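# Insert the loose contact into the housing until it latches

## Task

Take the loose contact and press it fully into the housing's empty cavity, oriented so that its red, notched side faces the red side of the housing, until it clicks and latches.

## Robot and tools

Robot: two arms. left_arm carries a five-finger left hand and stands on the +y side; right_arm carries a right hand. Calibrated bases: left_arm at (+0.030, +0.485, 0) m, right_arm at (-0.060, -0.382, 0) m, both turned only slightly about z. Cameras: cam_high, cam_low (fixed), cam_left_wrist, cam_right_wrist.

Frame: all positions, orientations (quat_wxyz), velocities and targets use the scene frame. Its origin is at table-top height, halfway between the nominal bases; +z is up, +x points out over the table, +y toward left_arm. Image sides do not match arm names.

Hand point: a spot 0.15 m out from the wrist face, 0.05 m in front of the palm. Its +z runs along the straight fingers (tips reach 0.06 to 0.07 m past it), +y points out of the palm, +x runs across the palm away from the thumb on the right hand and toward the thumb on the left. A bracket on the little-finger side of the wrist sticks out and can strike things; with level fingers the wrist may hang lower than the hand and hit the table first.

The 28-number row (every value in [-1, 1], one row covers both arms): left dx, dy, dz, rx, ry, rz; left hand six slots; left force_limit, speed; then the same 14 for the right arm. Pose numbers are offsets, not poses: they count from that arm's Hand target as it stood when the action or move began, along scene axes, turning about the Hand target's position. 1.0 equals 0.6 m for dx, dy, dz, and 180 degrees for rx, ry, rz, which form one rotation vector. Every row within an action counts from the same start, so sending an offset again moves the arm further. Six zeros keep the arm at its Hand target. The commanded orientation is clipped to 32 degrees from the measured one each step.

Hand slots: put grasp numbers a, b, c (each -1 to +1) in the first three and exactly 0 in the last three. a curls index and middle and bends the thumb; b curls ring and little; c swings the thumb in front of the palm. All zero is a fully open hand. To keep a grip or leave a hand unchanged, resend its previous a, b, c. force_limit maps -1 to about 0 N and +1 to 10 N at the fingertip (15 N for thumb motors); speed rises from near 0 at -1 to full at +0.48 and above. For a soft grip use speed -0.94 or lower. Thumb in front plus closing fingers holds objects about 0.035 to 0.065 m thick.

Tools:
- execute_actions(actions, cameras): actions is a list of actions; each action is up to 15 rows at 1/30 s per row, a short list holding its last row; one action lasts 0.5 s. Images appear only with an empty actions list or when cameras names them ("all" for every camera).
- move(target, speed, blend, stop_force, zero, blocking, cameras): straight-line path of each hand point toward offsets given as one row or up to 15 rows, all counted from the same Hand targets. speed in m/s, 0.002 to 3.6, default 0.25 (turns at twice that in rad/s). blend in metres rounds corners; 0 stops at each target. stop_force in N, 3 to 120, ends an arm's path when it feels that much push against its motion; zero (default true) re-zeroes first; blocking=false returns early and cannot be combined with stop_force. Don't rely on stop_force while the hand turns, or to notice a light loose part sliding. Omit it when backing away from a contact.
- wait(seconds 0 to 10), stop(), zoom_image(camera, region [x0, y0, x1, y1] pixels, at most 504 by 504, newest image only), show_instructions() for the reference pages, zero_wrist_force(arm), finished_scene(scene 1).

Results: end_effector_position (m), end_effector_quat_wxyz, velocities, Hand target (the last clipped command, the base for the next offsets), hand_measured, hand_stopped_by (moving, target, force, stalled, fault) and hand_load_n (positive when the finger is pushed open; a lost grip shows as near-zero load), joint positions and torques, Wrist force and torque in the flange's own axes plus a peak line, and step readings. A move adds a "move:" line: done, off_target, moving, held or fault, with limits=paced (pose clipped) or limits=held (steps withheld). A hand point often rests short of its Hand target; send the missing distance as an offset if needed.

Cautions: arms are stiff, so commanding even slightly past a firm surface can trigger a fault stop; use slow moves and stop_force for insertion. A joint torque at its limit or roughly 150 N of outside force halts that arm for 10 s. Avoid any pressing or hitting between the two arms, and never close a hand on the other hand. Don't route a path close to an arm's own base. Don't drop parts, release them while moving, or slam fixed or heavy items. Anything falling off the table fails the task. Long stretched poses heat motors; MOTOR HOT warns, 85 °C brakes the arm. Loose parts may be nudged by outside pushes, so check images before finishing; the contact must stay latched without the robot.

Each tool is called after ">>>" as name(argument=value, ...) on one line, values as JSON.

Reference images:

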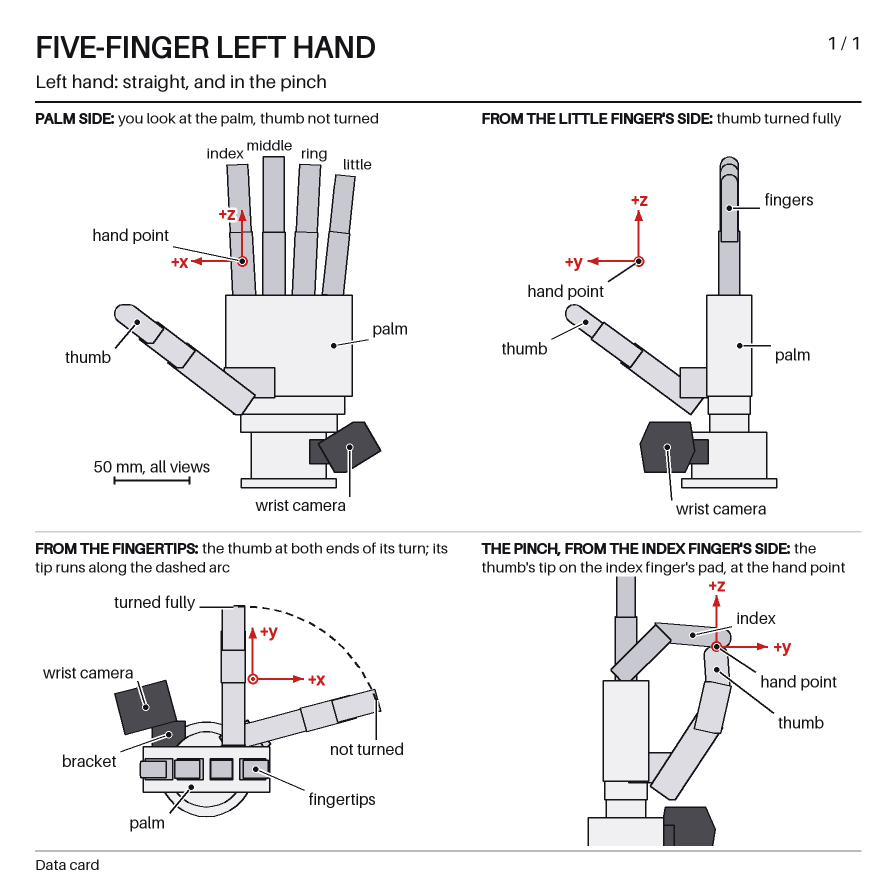

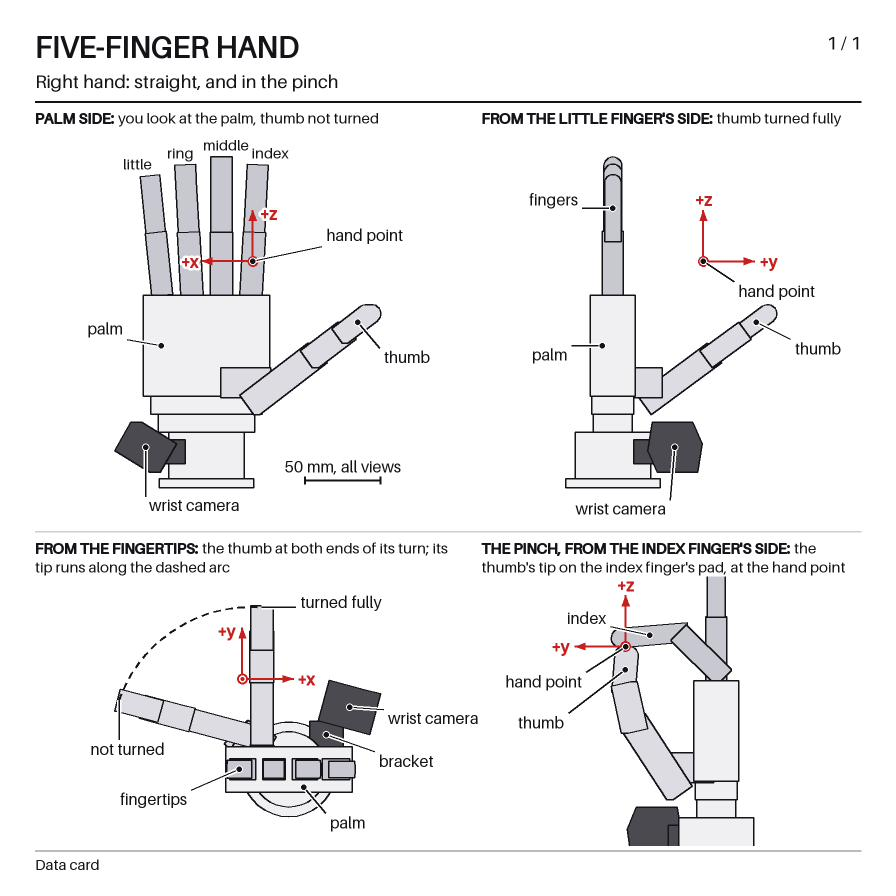

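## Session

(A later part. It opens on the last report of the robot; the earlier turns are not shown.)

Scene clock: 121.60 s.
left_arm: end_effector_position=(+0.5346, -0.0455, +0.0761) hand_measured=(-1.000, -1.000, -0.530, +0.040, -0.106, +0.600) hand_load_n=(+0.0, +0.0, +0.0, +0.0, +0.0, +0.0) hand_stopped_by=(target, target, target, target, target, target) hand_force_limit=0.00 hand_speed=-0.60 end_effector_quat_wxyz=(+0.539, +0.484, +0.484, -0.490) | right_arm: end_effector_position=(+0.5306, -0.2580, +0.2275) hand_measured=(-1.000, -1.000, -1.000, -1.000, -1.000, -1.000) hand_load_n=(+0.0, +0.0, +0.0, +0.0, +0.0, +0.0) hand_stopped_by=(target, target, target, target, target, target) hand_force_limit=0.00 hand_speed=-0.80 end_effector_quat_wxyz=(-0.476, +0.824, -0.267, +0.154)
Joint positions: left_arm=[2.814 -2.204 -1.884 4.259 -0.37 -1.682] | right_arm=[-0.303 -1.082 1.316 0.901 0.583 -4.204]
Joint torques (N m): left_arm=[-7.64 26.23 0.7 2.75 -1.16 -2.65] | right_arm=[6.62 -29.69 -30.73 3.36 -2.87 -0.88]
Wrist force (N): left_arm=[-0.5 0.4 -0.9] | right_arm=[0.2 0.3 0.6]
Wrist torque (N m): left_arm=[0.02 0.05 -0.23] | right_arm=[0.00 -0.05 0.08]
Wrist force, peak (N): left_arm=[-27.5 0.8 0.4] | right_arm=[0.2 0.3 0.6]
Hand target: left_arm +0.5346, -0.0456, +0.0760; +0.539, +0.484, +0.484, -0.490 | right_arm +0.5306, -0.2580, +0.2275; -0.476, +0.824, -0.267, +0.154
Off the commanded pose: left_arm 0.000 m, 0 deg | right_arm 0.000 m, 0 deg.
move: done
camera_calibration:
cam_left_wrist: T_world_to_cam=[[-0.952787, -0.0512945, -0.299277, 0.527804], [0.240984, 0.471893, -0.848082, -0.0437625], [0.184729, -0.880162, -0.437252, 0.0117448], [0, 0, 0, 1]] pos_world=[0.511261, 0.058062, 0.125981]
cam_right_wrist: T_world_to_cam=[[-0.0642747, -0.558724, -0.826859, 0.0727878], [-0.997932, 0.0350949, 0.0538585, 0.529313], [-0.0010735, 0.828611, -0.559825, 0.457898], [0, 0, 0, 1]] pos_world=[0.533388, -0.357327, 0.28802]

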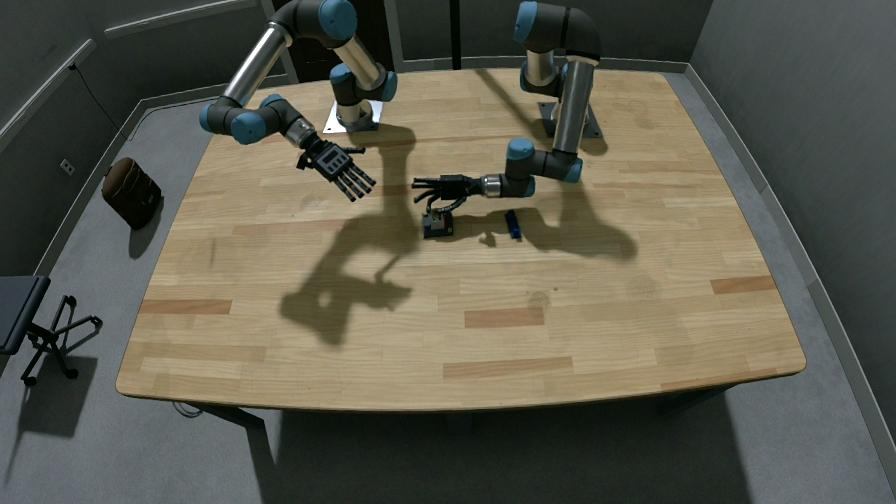

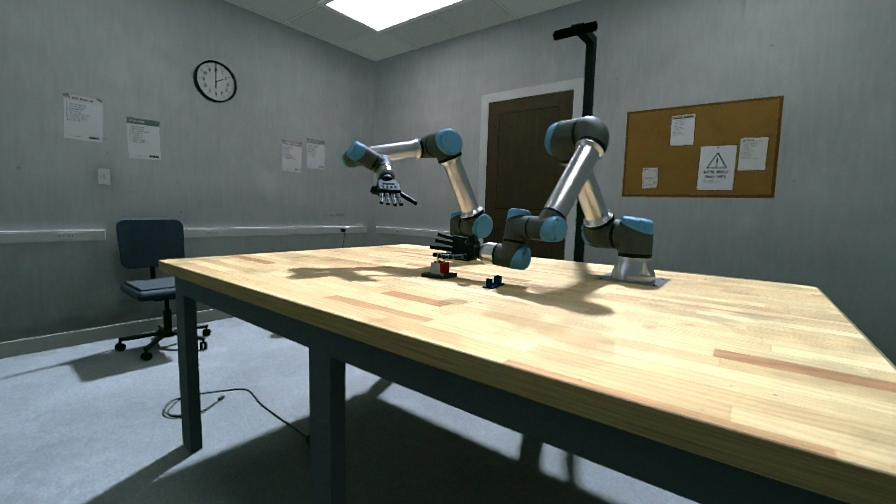

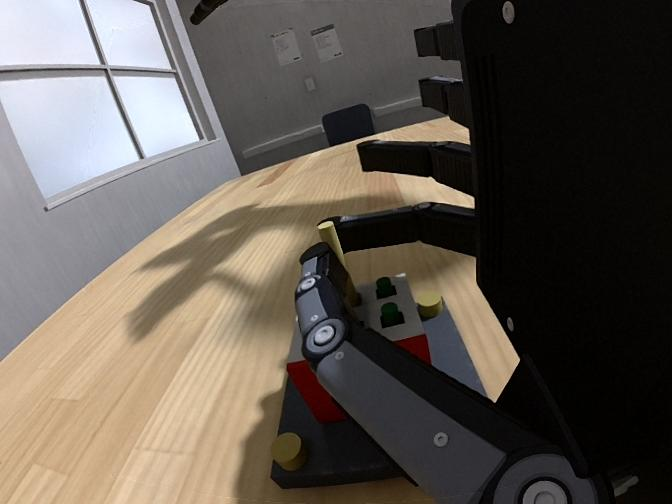

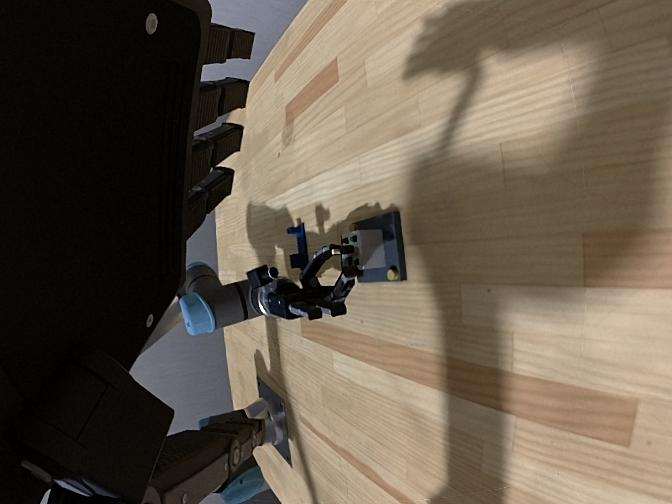

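>>> move(target=[0,0,0,0,0,0,0.62,-1,0.8,0,0,0,0.4,-0.93,0,0,0,0,0,0,0,0,0,0,0,0,0,-0.8], speed=0.05)

>>> move(target=[0,0,0.0083,0,0,0,0.62,-1,0.8,0,0,0,0.4,-0.93,0,0,0,0,0,0,0,0,0,0,0,0,0,-0.8], speed=0.008, stop_force=3.5, cameras=["cam_low","cam_left_wrist"])

>>> zoom_image(camera="cam_low", region=[425, 232, 455, 277])

>>> zoom_image(camera="cam_left_wrist", region=[280, 180, 420, 320])

Scene clock: 124.27 s.
left_arm: end_effector_position=(+0.5346, -0.0456, +0.0760) hand_measured=(-1.000, -1.000, -0.130, +0.142, +0.044, +0.600) hand_load_n=(+0.0, +0.0, +0.0, +9.5, +1.0, +0.0) hand_stopped_by=(target, target, target, force, target, target) hand_force_limit=0.40 hand_speed=-0.93 end_effector_quat_wxyz=(+0.539, +0.484, +0.484, -0.490) | right_arm: end_effector_position=(+0.5306, -0.2580, +0.2275) hand_measured=(-1.000, -1.000, -1.000, -1.000, -1.000, -1.000) hand_load_n=(+0.0, +0.0, +0.0, +0.0, +0.0, +0.0) hand_stopped_by=(target, target, target, target, target, target) hand_force_limit=0.00 hand_speed=-0.80 end_effector_quat_wxyz=(-0.476, +0.824, -0.267, +0.154)
Joint positions: left_arm=[2.814 -2.205 -1.884 4.259 -0.37 -1.682] | right_arm=[-0.303 -1.082 1.316 0.901 0.583 -4.204]
Joint torques (N m): left_arm=[8.6 27.24 1.85 -0.59 -1.58 -2.33] | right_arm=[6.47 -29.35 -31.13 3.36 -2.98 -0.86]
Wrist force (N): left_arm=[-0.4 -0.1 6.3] | right_arm=[0.1 0.2 0.3]
Wrist torque (N m): left_arm=[0.01 0.05 -0.25] | right_arm=[0.01 -0.03 0.08]
Wrist force, peak (N): left_arm=[0.2 0.6 7.2] | right_arm=[-0.1 0.3 0.6]
Hand target: left_arm +0.5346, -0.0456, +0.0760; +0.539, +0.484, +0.484, -0.490 | right_arm +0.5306, -0.2580, +0.2275; -0.476, +0.824, -0.267, +0.154
Off the commanded pose: left_arm 0.000 m, 0 deg | right_arm 0.000 m, 0 deg.
move: done

Scene clock: 125.50 s.
left_arm: end_effector_position=(+0.5345, -0.0455, +0.0762) hand_measured=(-1.000, -1.000, -0.130, +0.142, +0.044, +0.600) hand_load_n=(+0.0, +0.0, +0.0, +9.5, +0.0, +0.0) hand_stopped_by=(target, target, target, force, target, target) hand_force_limit=0.40 hand_speed=-0.93 end_effector_quat_wxyz=(+0.539, +0.484, +0.484, -0.490) | right_arm: end_effector_position=(+0.5306, -0.2580, +0.2275) hand_measured=(-1.000, -1.000, -1.000, -1.000, -1.000, -1.000) hand_load_n=(+0.0, +0.0, +0.0, +0.0, +0.0, +0.0) hand_stopped_by=(target, target, target, target, target, target) hand_force_limit=0.00 hand_speed=-0.80 end_effector_quat_wxyz=(-0.476, +0.824, -0.267, +0.154)
Joint positions: left_arm=[2.814 -2.204 -1.884 4.258 -0.37 -1.682] | right_arm=[-0.303 -1.082 1.316 0.901 0.583 -4.204]
Joint torques (N m): left_arm=[6.69 26.65 4.56 1.95 -1.49 1.91] | right_arm=[6.49 -29.15 -31.02 3.42 -2.96 -0.87]
Wrist force (N): left_arm=[1.1 0.2 6.8] | right_arm=[0.2 0.1 0.3]
Wrist torque (N m): left_arm=[0.03 0.04 -0.24] | right_arm=[0.00 -0.04 0.07]
Wrist force, peak (N): left_arm=[4.6 0.8 7.2] | right_arm=[-0.1 -0.1 0.6]
Hand target: left_arm +0.5345, -0.0455, +0.0762; +0.539, +0.484, +0.484, -0.490 (not the last commanded pose) | right_arm +0.5306, -0.2580, +0.2275; -0.476, +0.824, -0.267, +0.154
Off the commanded pose: left_arm 0.005 m, 0 deg | right_arm 0.000 m, 0 deg.
move: contact (left_arm)
camera_calibration:
cam_left_wrist: T_world_to_cam=[[-0.952894, -0.05123, -0.298945, 0.527869], [0.240714, 0.471906, -0.848152, -0.0433999], [0.184525, -0.880159, -0.437345, 0.0118599], [0, 0, 0, 1]] pos_world=[0.511261, 0.057962, 0.126181]
Images, in order (width x height): cam_low 896x504, cam_left_wrist 672x504.

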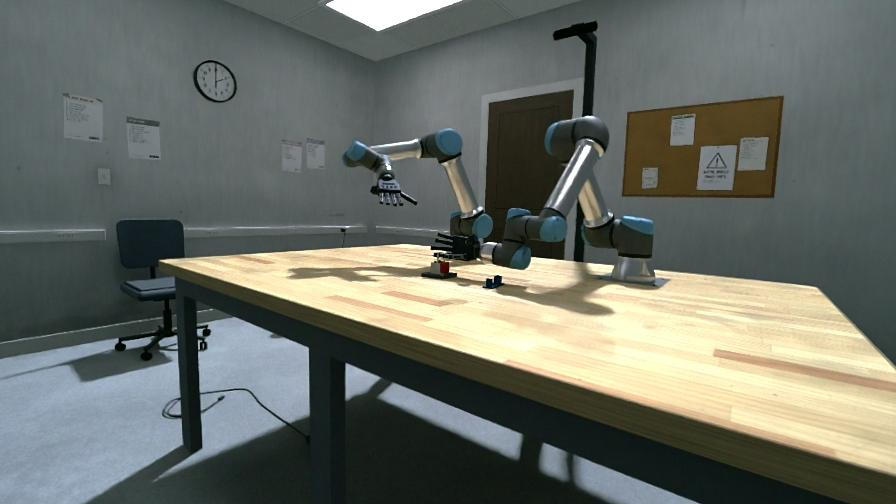

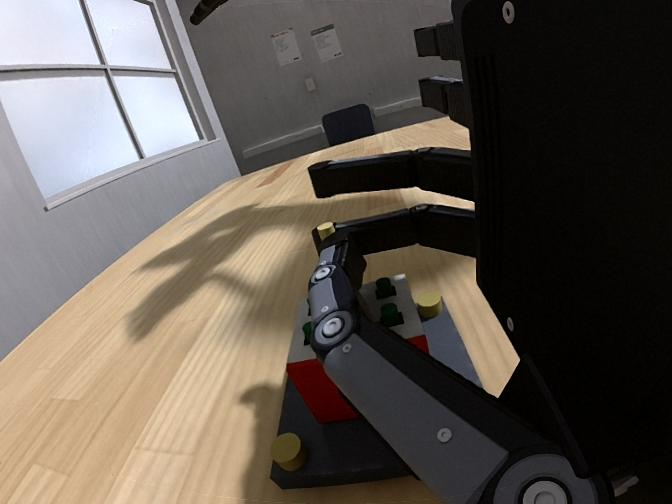

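Scaled by 11.200 from the camera's 896x504 image, which has a finer 1280x720 frame.

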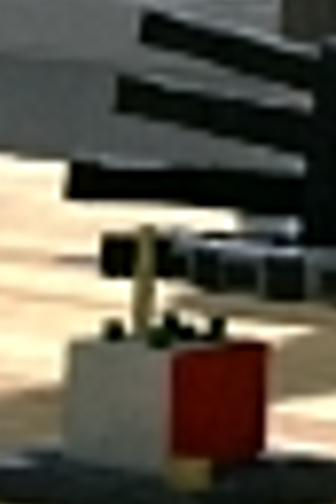

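Scaled by 3.600 from the camera's 672x504 image, which has a finer 960x720 frame.

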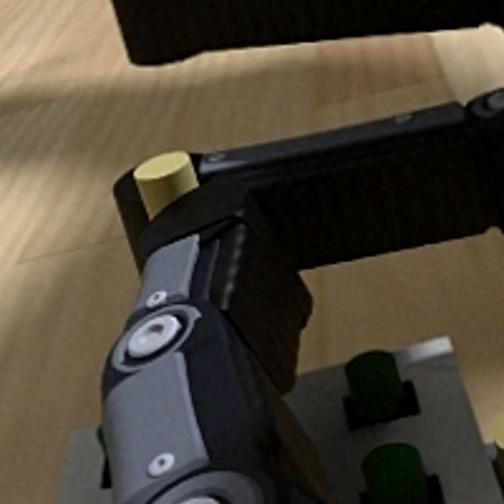

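>>> move(target=[0.0003,-0.0017,-0.0003,0,0,0,0.62,-1,0.8,0,0,0,0.4,-0.93,0,0,0,0,0,0,0,0,0,0,0,0,0,-0.8], speed=0.01)

Scene clock: 126.37 s.
left_arm: end_effector_position=(+0.5347, -0.0465, +0.0760) hand_measured=(-1.000, -1.000, -0.130, +0.142, +0.044, +0.600) hand_load_n=(+0.0, +0.0, +0.0, +5.5, +0.5, -1.0) hand_stopped_by=(target, target, target, force, target, target) hand_force_limit=0.40 hand_speed=-0.93 end_effector_quat_wxyz=(+0.539, +0.484, +0.484, -0.490) | right_arm: end_effector_position=(+0.5306, -0.2580, +0.2275) hand_measured=(-1.000, -1.000, -1.000, -1.000, -1.000, -1.000) hand_load_n=(+0.0, +0.0, +0.0, +0.0, +0.0, +0.0) hand_stopped_by=(target, target, target, target, target, target) hand_force_limit=0.00 hand_speed=-0.80 end_effector_quat_wxyz=(-0.476, +0.824, -0.267, +0.154)
Joint positions: left_arm=[2.813 -2.205 -1.881 4.257 -0.372 -1.681] | right_arm=[-0.303 -1.082 1.316 0.901 0.583 -4.204]
Joint torques (N m): left_arm=[-10.74 26.64 26.79 -0.79 -2.01 3.14] | right_arm=[6.19 -29.59 -30.86 3.34 -2.96 -0.8]
Wrist force (N): left_arm=[-0.3 0.3 -0.4] | right_arm=[0.0 0.1 0.2]
Wrist torque (N m): left_arm=[-0.01 0.03 -0.28] | right_arm=[0.00 0.00 0.06]
Wrist force, peak (N): left_arm=[1.0 0.1 6.9] | right_arm=[0.3 0.2 0.4]
Hand target: left_arm +0.5347, -0.0466, +0.0760; +0.539, +0.484, +0.484, -0.490 | right_arm +0.5306, -0.2580, +0.2275; -0.476, +0.824, -0.267, +0.154
Off the commanded pose: left_arm 0.000 m, 0 deg | right_arm 0.000 m, 0 deg.
move: done

>>> move(target=[0,0,0.006,0,0,0,0.62,-1,0.8,0,0,0,0.4,-0.93,0,0,0,0,0,0,0,0,0,0,0,0,0,-0.8], speed=0.008, stop_force=4.5, cameras=["cam_low","cam_left_wrist"])

>>> zoom_image(camera="cam_low", region=[425, 232, 455, 277])

>>> zoom_image(camera="cam_left_wrist", region=[280, 180, 420, 320])

Scene clock: 128.03 s.
left_arm: end_effector_position=(+0.5347, -0.0466, +0.0772) hand_measured=(-1.000, -1.000, -0.130, +0.142, +0.044, +0.600) hand_load_n=(+0.0, +0.0, +0.0, +5.0, +0.5, +1.0) hand_stopped_by=(target, target, target, force, target, target) hand_force_limit=0.40 hand_speed=-0.93 end_effector_quat_wxyz=(+0.539, +0.484, +0.485, -0.490) | right_arm: end_effector_position=(+0.5306, -0.2580, +0.2275) hand_measured=(-1.000, -1.000, -1.000, -1.000, -1.000, -1.000) hand_load_n=(+0.0, +0.0, +0.0, +0.0, +0.0, -0.5) hand_stopped_by=(target, target, target, target, target, target) hand_force_limit=0.00 hand_speed=-0.80 end_effector_quat_wxyz=(-0.476, +0.824, -0.267, +0.154)
Joint positions: left_arm=[2.813 -2.203 -1.881 4.254 -0.372 -1.681] | right_arm=[-0.303 -1.082 1.316 0.901 0.583 -4.204]
Joint torques (N m): left_arm=[-9.18 26.84 16.59 2.07 -1.86 1.65] | right_arm=[6.04 -28.97 -31.21 3.27 -2.99 -0.85]
Wrist force (N): left_arm=[0.1 0.4 -0.5] | right_arm=[0.2 0.0 -0.1]
Wrist torque (N m): left_arm=[0.02 0.02 -0.29] | right_arm=[0.00 -0.04 0.07]
Wrist force, peak (N): left_arm=[4.5 -0.1 -1.1] | right_arm=[-0.1 0.1 0.7]
Hand target: left_arm +0.5347, -0.0465, +0.0772; +0.539, +0.484, +0.485, -0.490 (not the last commanded pose) | right_arm +0.5306, -0.2580, +0.2275; -0.476, +0.824, -0.267, +0.154
Off the commanded pose: left_arm 0.002 m, 0 deg | right_arm 0.000 m, 0 deg.
move: contact (left_arm)
camera_calibration:
cam_left_wrist: T_world_to_cam=[[-0.95294, -0.0511709, -0.29881, 0.528215], [0.240602, 0.471994, -0.848135, -0.0420537], [0.184436, -0.880116, -0.43747, 0.0114571], [0, 0, 0, 1]] pos_world=[0.511362, 0.0569619, 0.127181]
Images, in order (width x height): cam_low 896x504, cam_left_wrist 672x504.

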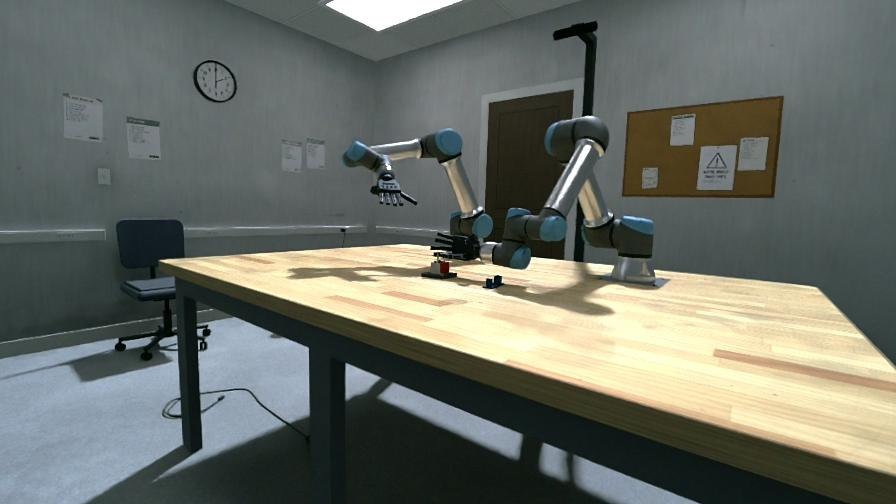

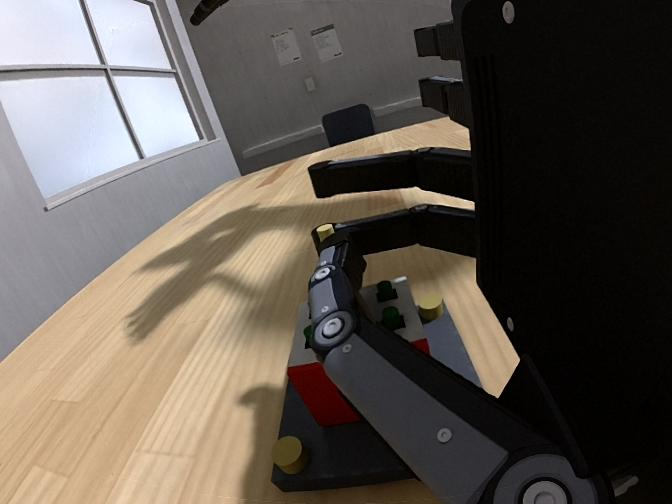

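Scaled by 11.200 from the camera's 896x504 image, which has a finer 1280x720 frame.

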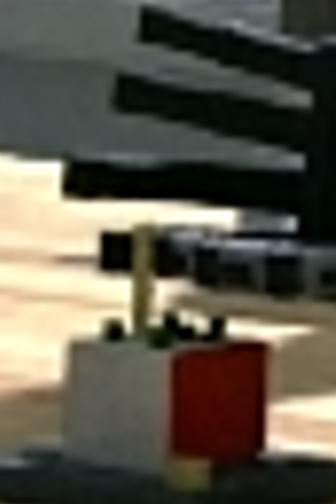

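Scaled by 3.600 from the camera's 672x504 image, which has a finer 960x720 frame.

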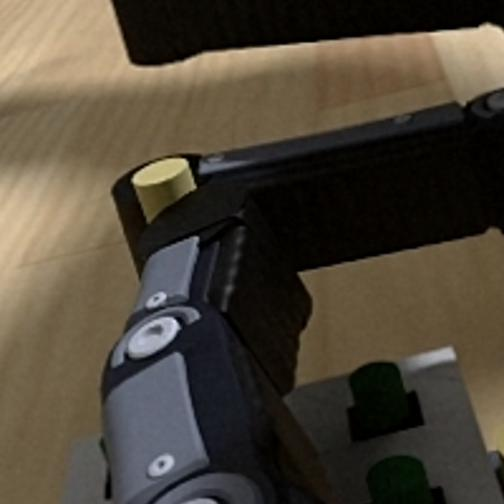

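>>> move(target=[[0,0,-0.002,0,0,0,0.65,-1,0.8,0,0,0,0.8,-0.93,0,0,0,0,0,0,0,0,0,0,0,0,0,-0.8]], speed=0.01)

>>> move(target=[0,0,0.006,0,0,0,0.65,-1,0.8,0,0,0,0.8,-0.93,0,0,0,0,0,0,0,0,0,0,0,0,0,-0.8], speed=0.008, stop_force=8, cameras=["cam_low","cam_left_wrist"])

>>> zoom_image(camera="cam_left_wrist", region=[280, 180, 420, 320])

>>> zoom_image(camera="cam_low", region=[425, 232, 455, 277])

Scene clock: 131.60 s.
left_arm: end_effector_position=(+0.5347, -0.0465, +0.0761) hand_measured=(-1.000, -1.000, -0.070, +0.152, +0.068, +0.600) hand_load_n=(+0.0, +0.0, +0.0, +7.0, -0.5, -1.0) hand_stopped_by=(target, target, target, force, target, target) hand_force_limit=0.80 hand_speed=-0.93 end_effector_quat_wxyz=(+0.539, +0.484, +0.485, -0.490) | right_arm: end_effector_position=(+0.5306, -0.2580, +0.2275) hand_measured=(-1.000, -1.000, -1.000, -1.000, -1.000, -1.000) hand_load_n=(+0.0, +0.0, +0.0, +0.0, +0.0, +0.0) hand_stopped_by=(target, target, target, target, target, target) hand_force_limit=0.00 hand_speed=-0.80 end_effector_quat_wxyz=(-0.476, +0.824, -0.267, +0.154)
Joint positions: left_arm=[2.813 -2.205 -1.881 4.256 -0.372 -1.681] | right_arm=[-0.303 -1.082 1.316 0.901 0.583 -4.204]
Joint torques (N m): left_arm=[-4.46 21.58 -3.2 1.39 -1.64 2.61] | right_arm=[6.03 -29.06 -30.67 3.32 -2.81 -0.84]
Wrist force (N): left_arm=[-5.5 0.3 1.8] | right_arm=[0.0 0.2 0.3]
Wrist torque (N m): left_arm=[0.04 -0.05 -0.29] | right_arm=[0.01 -0.01 0.07]
Wrist force, peak (N): left_arm=[-5.5 0.3 1.8] | right_arm=[0.4 0.1 0.6]
Hand target: left_arm +0.5347, -0.0465, +0.0760; +0.539, +0.484, +0.485, -0.490 | right_arm +0.5306, -0.2580, +0.2275; -0.476, +0.824, -0.267, +0.154
Off the commanded pose: left_arm 0.000 m, 0 deg | right_arm 0.000 m, 0 deg.
move: done

Scene clock: 133.00 s.
left_arm: end_effector_position=(+0.5346, -0.0465, +0.0773) hand_measured=(-1.000, -1.000, -0.070, +0.152, +0.068, +0.600) hand_load_n=(+0.0, +0.0, +0.0, +7.0, -0.5, +0.0) hand_stopped_by=(target, target, target, force, target, target) hand_force_limit=0.80 hand_speed=-0.93 end_effector_quat_wxyz=(+0.539, +0.484, +0.485, -0.490) | right_arm: end_effector_position=(+0.5306, -0.2580, +0.2275) hand_measured=(-1.000, -1.000, -1.000, -1.000, -1.000, -1.000) hand_load_n=(+0.0, +0.0, +0.0, +0.0, +0.0, +0.0) hand_stopped_by=(target, target, target, target, target, target) hand_force_limit=0.00 hand_speed=-0.80 end_effector_quat_wxyz=(-0.476, +0.824, -0.267, +0.154)
Joint positions: left_arm=[2.813 -2.203 -1.881 4.253 -0.372 -1.681] | right_arm=[-0.303 -1.082 1.316 0.901 0.583 -4.204]
Joint torques (N m): left_arm=[-3.93 26.86 18.04 2.1 -1.81 0.39] | right_arm=[6.28 -29.31 -30.56 3.23 -2.82 -0.74]
Wrist force (N): left_arm=[0.0 0.1 2.6] | right_arm=[-0.1 0.2 0.3]
Wrist torque (N m): left_arm=[0.03 -0.02 -0.28] | right_arm=[0.01 0.01 0.06]
Wrist force, peak (N): left_arm=[-5.7 0.0 2.0] | right_arm=[0.1 0.4 0.4]
Hand target: left_arm +0.5346, -0.0465, +0.0773; +0.539, +0.484, +0.485, -0.490 (not the last commanded pose) | right_arm +0.5306, -0.2580, +0.2275; -0.476, +0.824, -0.267, +0.154
Off the commanded pose: left_arm 0.002 m, 0 deg | right_arm 0.000 m, 0 deg.
move: contact (left_arm)
camera_calibration:
cam_left_wrist: T_world_to_cam=[[-0.95306, -0.051094, -0.298438, 0.52816], [0.240286, 0.472079, -0.848177, -0.041783], [0.184223, -0.880074, -0.437643, 0.011648], [0, 0, 0, 1]] pos_world=[0.511262, 0.0569618, 0.127281]
Images, in order (width x height): cam_low 896x504, cam_left_wrist 672x504.

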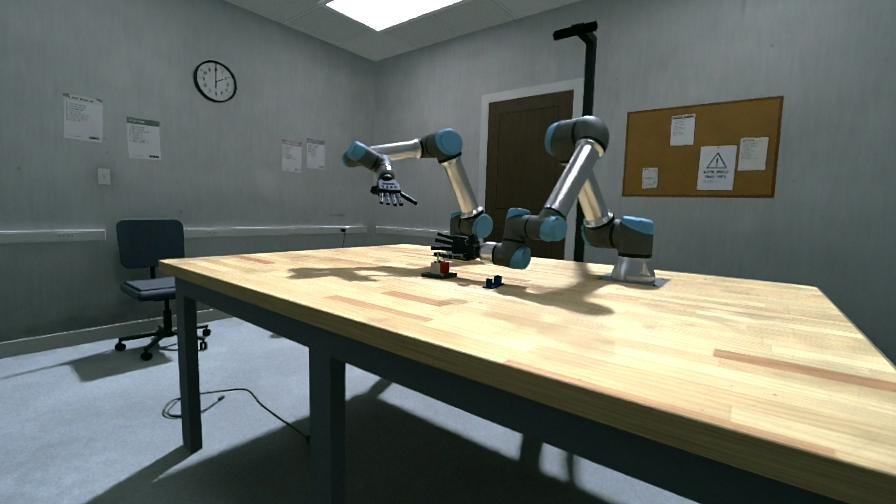

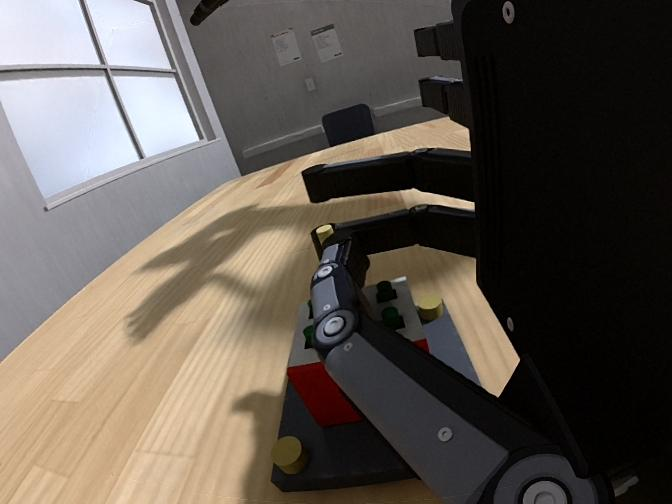

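Scaled by 3.600 from the camera's 672x504 image, which has a finer 960x720 frame.

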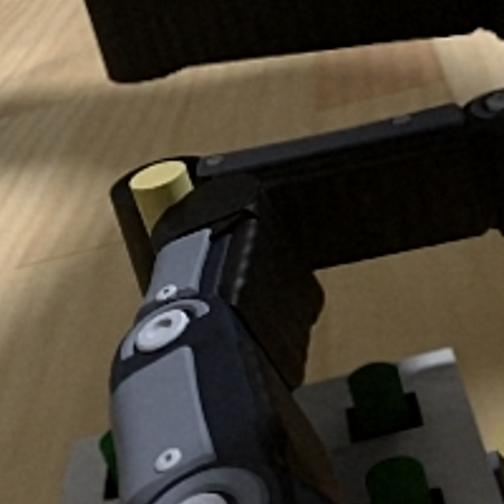

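Scaled by 11.200 from the camera's 896x504 image, which has a finer 1280x720 frame.

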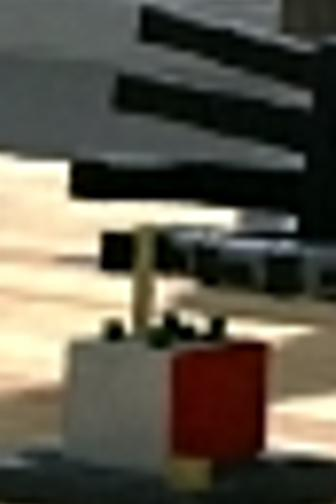

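>>> move(target=[0,0,0.006,0,0,0,0.65,-1,0.8,0,0,0,0.8,-0.93,0,0,0,0,0,0,0,0,0,0,0,0,0,-0.8], speed=0.008, stop_force=7, cameras=["cam_low","cam_left_wrist"])

>>> zoom_image(camera="cam_left_wrist", region=[280, 180, 420, 320])

>>> zoom_image(camera="cam_low", region=[425, 232, 455, 277])

Scene clock: 134.77 s.
left_arm: end_effector_position=(+0.5346, -0.0465, +0.0809) hand_measured=(-1.000, -1.000, -0.070, +0.152, +0.068, +0.600) hand_load_n=(+0.0, +0.0, +0.0, +6.5, -0.5, +1.0) hand_stopped_by=(target, target, target, force, target, target) hand_force_limit=0.80 hand_speed=-0.93 end_effector_quat_wxyz=(+0.539, +0.484, +0.485, -0.490) | right_arm: end_effector_position=(+0.5306, -0.2580, +0.2275) hand_measured=(-1.000, -1.000, -1.000, -1.000, -1.000, -1.000) hand_load_n=(+0.0, +0.0, +0.0, +0.0, +0.0, -0.5) hand_stopped_by=(target, target, target, target, target, target) hand_force_limit=0.00 hand_speed=-0.80 end_effector_quat_wxyz=(-0.476, +0.824, -0.267, +0.154)
Joint positions: left_arm=[2.813 -2.195 -1.881 4.245 -0.372 -1.681] | right_arm=[-0.303 -1.082 1.316 0.901 0.583 -4.204]
Joint torques (N m): left_arm=[-3.44 55.9 28.48 -0.3 -1.77 -0.67] | right_arm=[6.37 -29.19 -30.8 3.37 -2.97 -0.79]
Wrist force (N): left_arm=[3.6 -0.8 3.3] | right_arm=[-0.2 0.1 0.2]
Wrist torque (N m): left_arm=[0.04 0.07 -0.30] | right_arm=[0.01 0.02 0.05]
Wrist force, peak (N): left_arm=[4.6 -0.8 3.6] | right_arm=[0.0 0.3 0.6]
Hand target: left_arm +0.5346, -0.0465, +0.0809; +0.539, +0.484, +0.485, -0.490 | right_arm +0.5306, -0.2580, +0.2275; -0.476, +0.824, -0.267, +0.154
Off the commanded pose: left_arm 0.000 m, 0 deg | right_arm 0.000 m, 0 deg.
move: done
camera_calibration:
cam_left_wrist: T_world_to_cam=[[-0.953083, -0.0511385, -0.298357, 0.529237], [0.240196, 0.472072, -0.848206, -0.0386793], [0.184222, -0.880075, -0.437641, 0.0132238], [0, 0, 0, 1]] pos_world=[0.511262, 0.0569618, 0.130881]
Images, in order (width x height): cam_low 896x504, cam_left_wrist 672x504.

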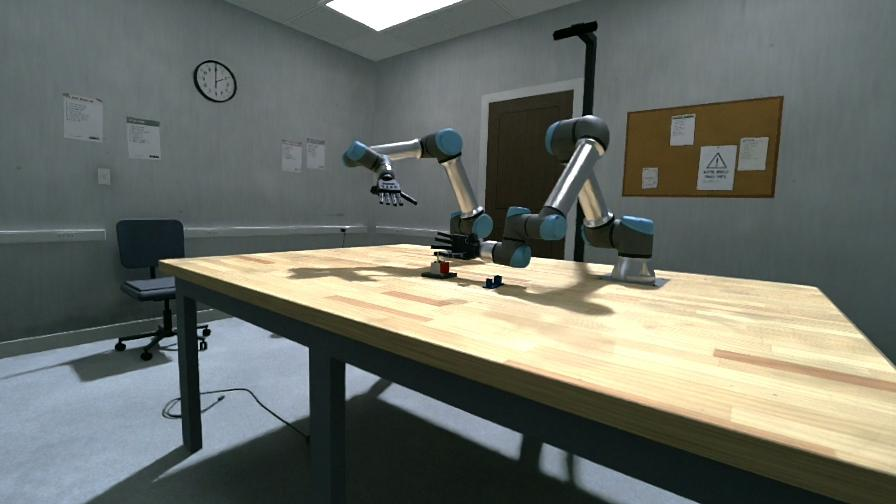

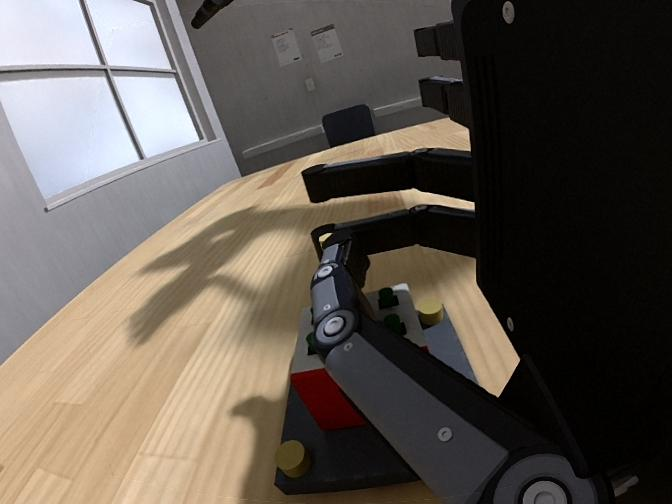

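Scaled by 3.600 from the camera's 672x504 image, which has a finer 960x720 frame.

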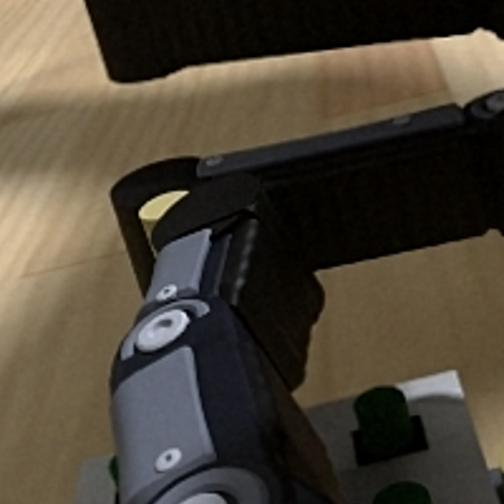

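Scaled by 11.200 from the camera's 896x504 image, which has a finer 1280x720 frame.

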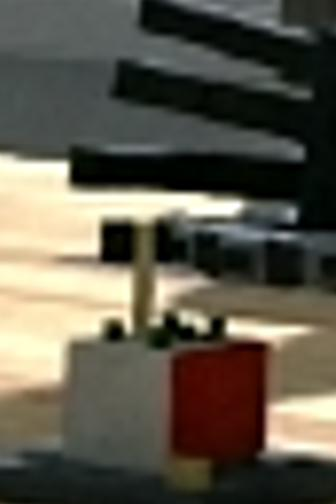

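>>> move(target=[[0,0,0,0,0,0,0.42,-1,0.8,0,0,0,0.0,-0.6,0,0,0,0,0,0,0,0,0,0,0,0,0,-0.8],[0,0,0.1,0,0,0,0.42,-1,0.8,0,0,0,0.0,-0.6,0,0,0,0,0,0,0,0,0,0,0,0,0,-0.8],[-0.12,0.25,0.12,0,0,0,0.42,-1,0.8,0,0,0,0.0,-0.6,0,0,0,0,0,0,0,0,0,0,0,0,0,-0.8]], speed=[0.1,0.1,0.25], cameras=["all"])

>>> zoom_image(camera="cam_low", region=[425, 232, 470, 290])

>>> zoom_image(camera="cam_right_wrist", region=[310, 205, 410, 295])

>>> zoom_image(camera="cam_high", region=[415, 190, 465, 245])

Scene clock: 139.10 s.
left_arm: end_effector_position=(+0.4625, +0.1031, +0.1531) hand_measured=(-1.000, -1.000, -0.530, +0.040, -0.106, +0.600) hand_load_n=(+0.0, +0.0, +0.0, +0.0, +0.0, +0.0) hand_stopped_by=(target, target, target, target, target, target) hand_force_limit=0.00 hand_speed=-0.60 end_effector_quat_wxyz=(+0.536, +0.488, +0.495, -0.480) | right_arm: end_effector_position=(+0.5306, -0.2580, +0.2275) hand_measured=(-1.000, -1.000, -1.000, -1.000, -1.000, -1.000) hand_load_n=(+0.0, +0.0, +0.0, -0.5, +0.0, +0.0) hand_stopped_by=(target, target, target, target, target, target) hand_force_limit=0.00 hand_speed=-0.80 end_effector_quat_wxyz=(-0.476, +0.824, -0.267, +0.154)
Joint positions: left_arm=[3.128 -1.764 -2.33 4.59 -0.074 -2.018] | right_arm=[-0.303 -1.082 1.316 0.901 0.583 -4.204]
Joint torques (N m): left_arm=[7.27 35.91 0.75 2.75 -2.3 -2.95] | right_arm=[6.2 -29.39 -30.69 3.2 -2.87 -0.7]
Wrist force (N): left_arm=[-0.3 0.2 -0.7] | right_arm=[0.0 0.1 0.3]
Wrist torque (N m): left_arm=[0.01 0.02 -0.22] | right_arm=[0.00 -0.02 0.06]
Wrist force, peak (N): left_arm=[4.1 -0.8 3.6] | right_arm=[-0.1 0.5 0.6]
Hand target: left_arm +0.4626, +0.1035, +0.1529; +0.539, +0.484, +0.485, -0.490 | right_arm +0.5306, -0.2580, +0.2275; -0.476, +0.824, -0.267, +0.154
Off the commanded pose: left_arm 0.000 m, 2 deg | right_arm 0.000 m, 0 deg.
move: done
camera_calibration:
cam_left_wrist: T_world_to_cam=[[-0.952763, -0.0563989, -0.298433, 0.4902], [0.232433, 0.49708, -0.835994, -0.031682], [0.195494, -0.86587, -0.46049, 0.186706], [0, 0, 0, 1]] pos_world=[0.437909, 0.205058, 0.205782]
cam_right_wrist: T_world_to_cam=[[-0.0642747, -0.558724, -0.826859, 0.0727878], [-0.997932, 0.0350949, 0.0538585, 0.529313], [-0.0010735, 0.828611, -0.559825, 0.457898], [0, 0, 0, 1]] pos_world=[0.533388, -0.357327, 0.28802]

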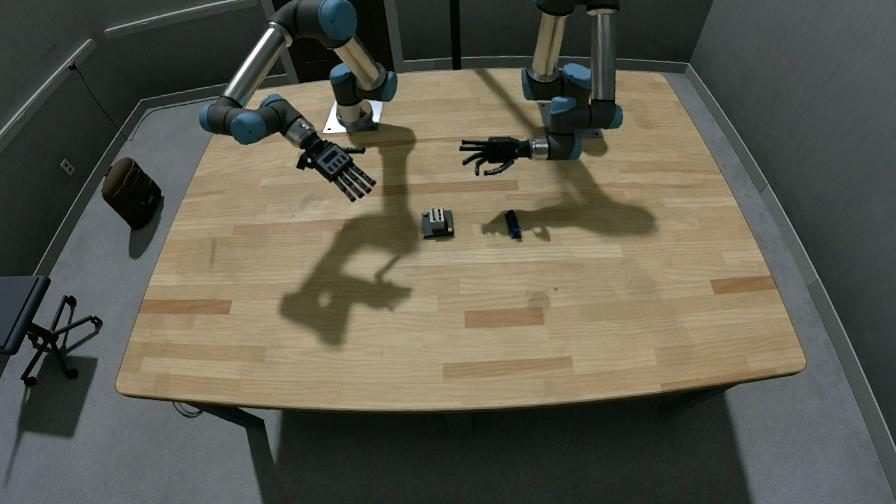

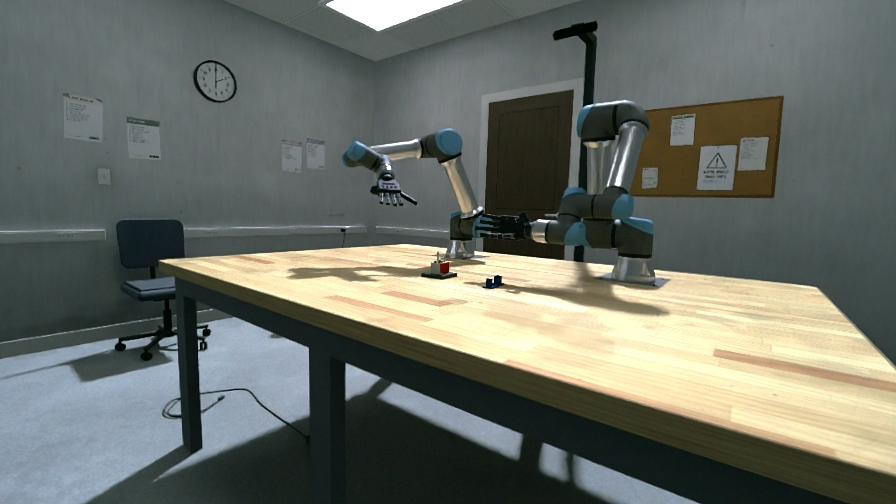

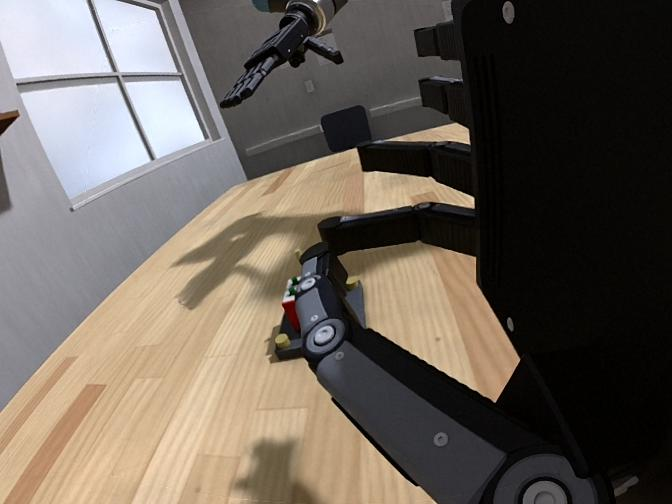

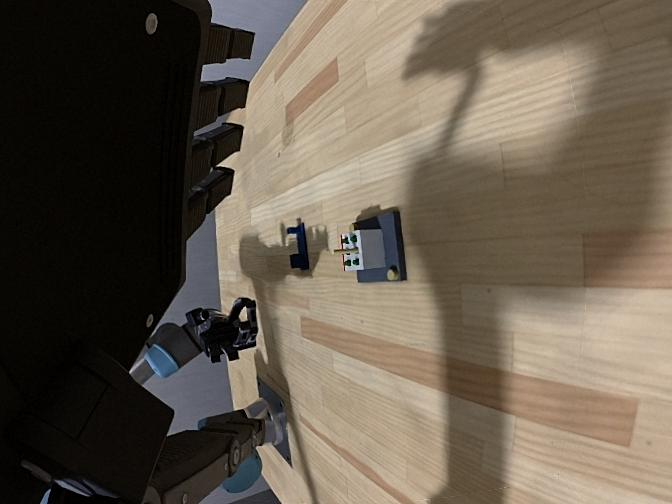

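Scaled by 8.690 from the camera's 896x504 image, which has a finer 1280x720 frame.

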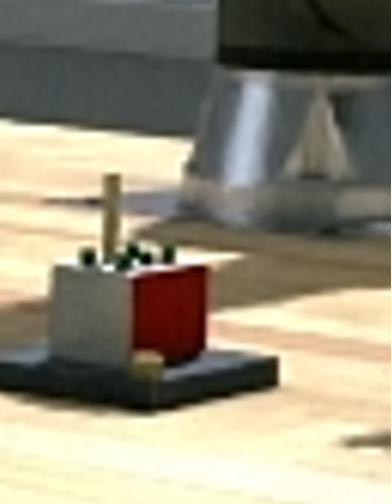

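Scaled by 5.040 from the camera's 672x504 image, which has a finer 960x720 frame.

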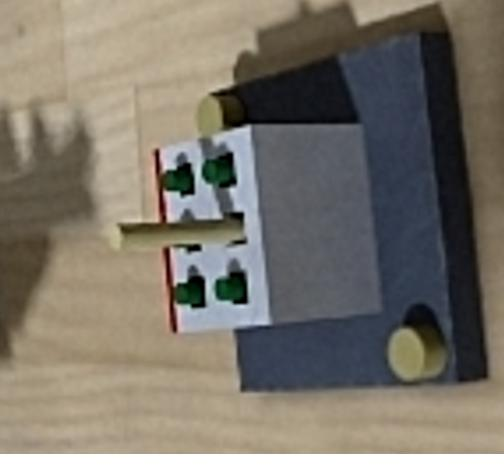

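Scaled by 9.164 from the camera's 896x504 image, which has a finer 1280x720 frame.

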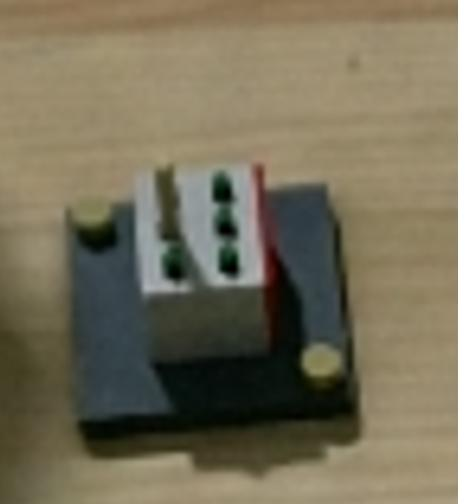

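>>> finished_scene()

The scene is finished: the task was done.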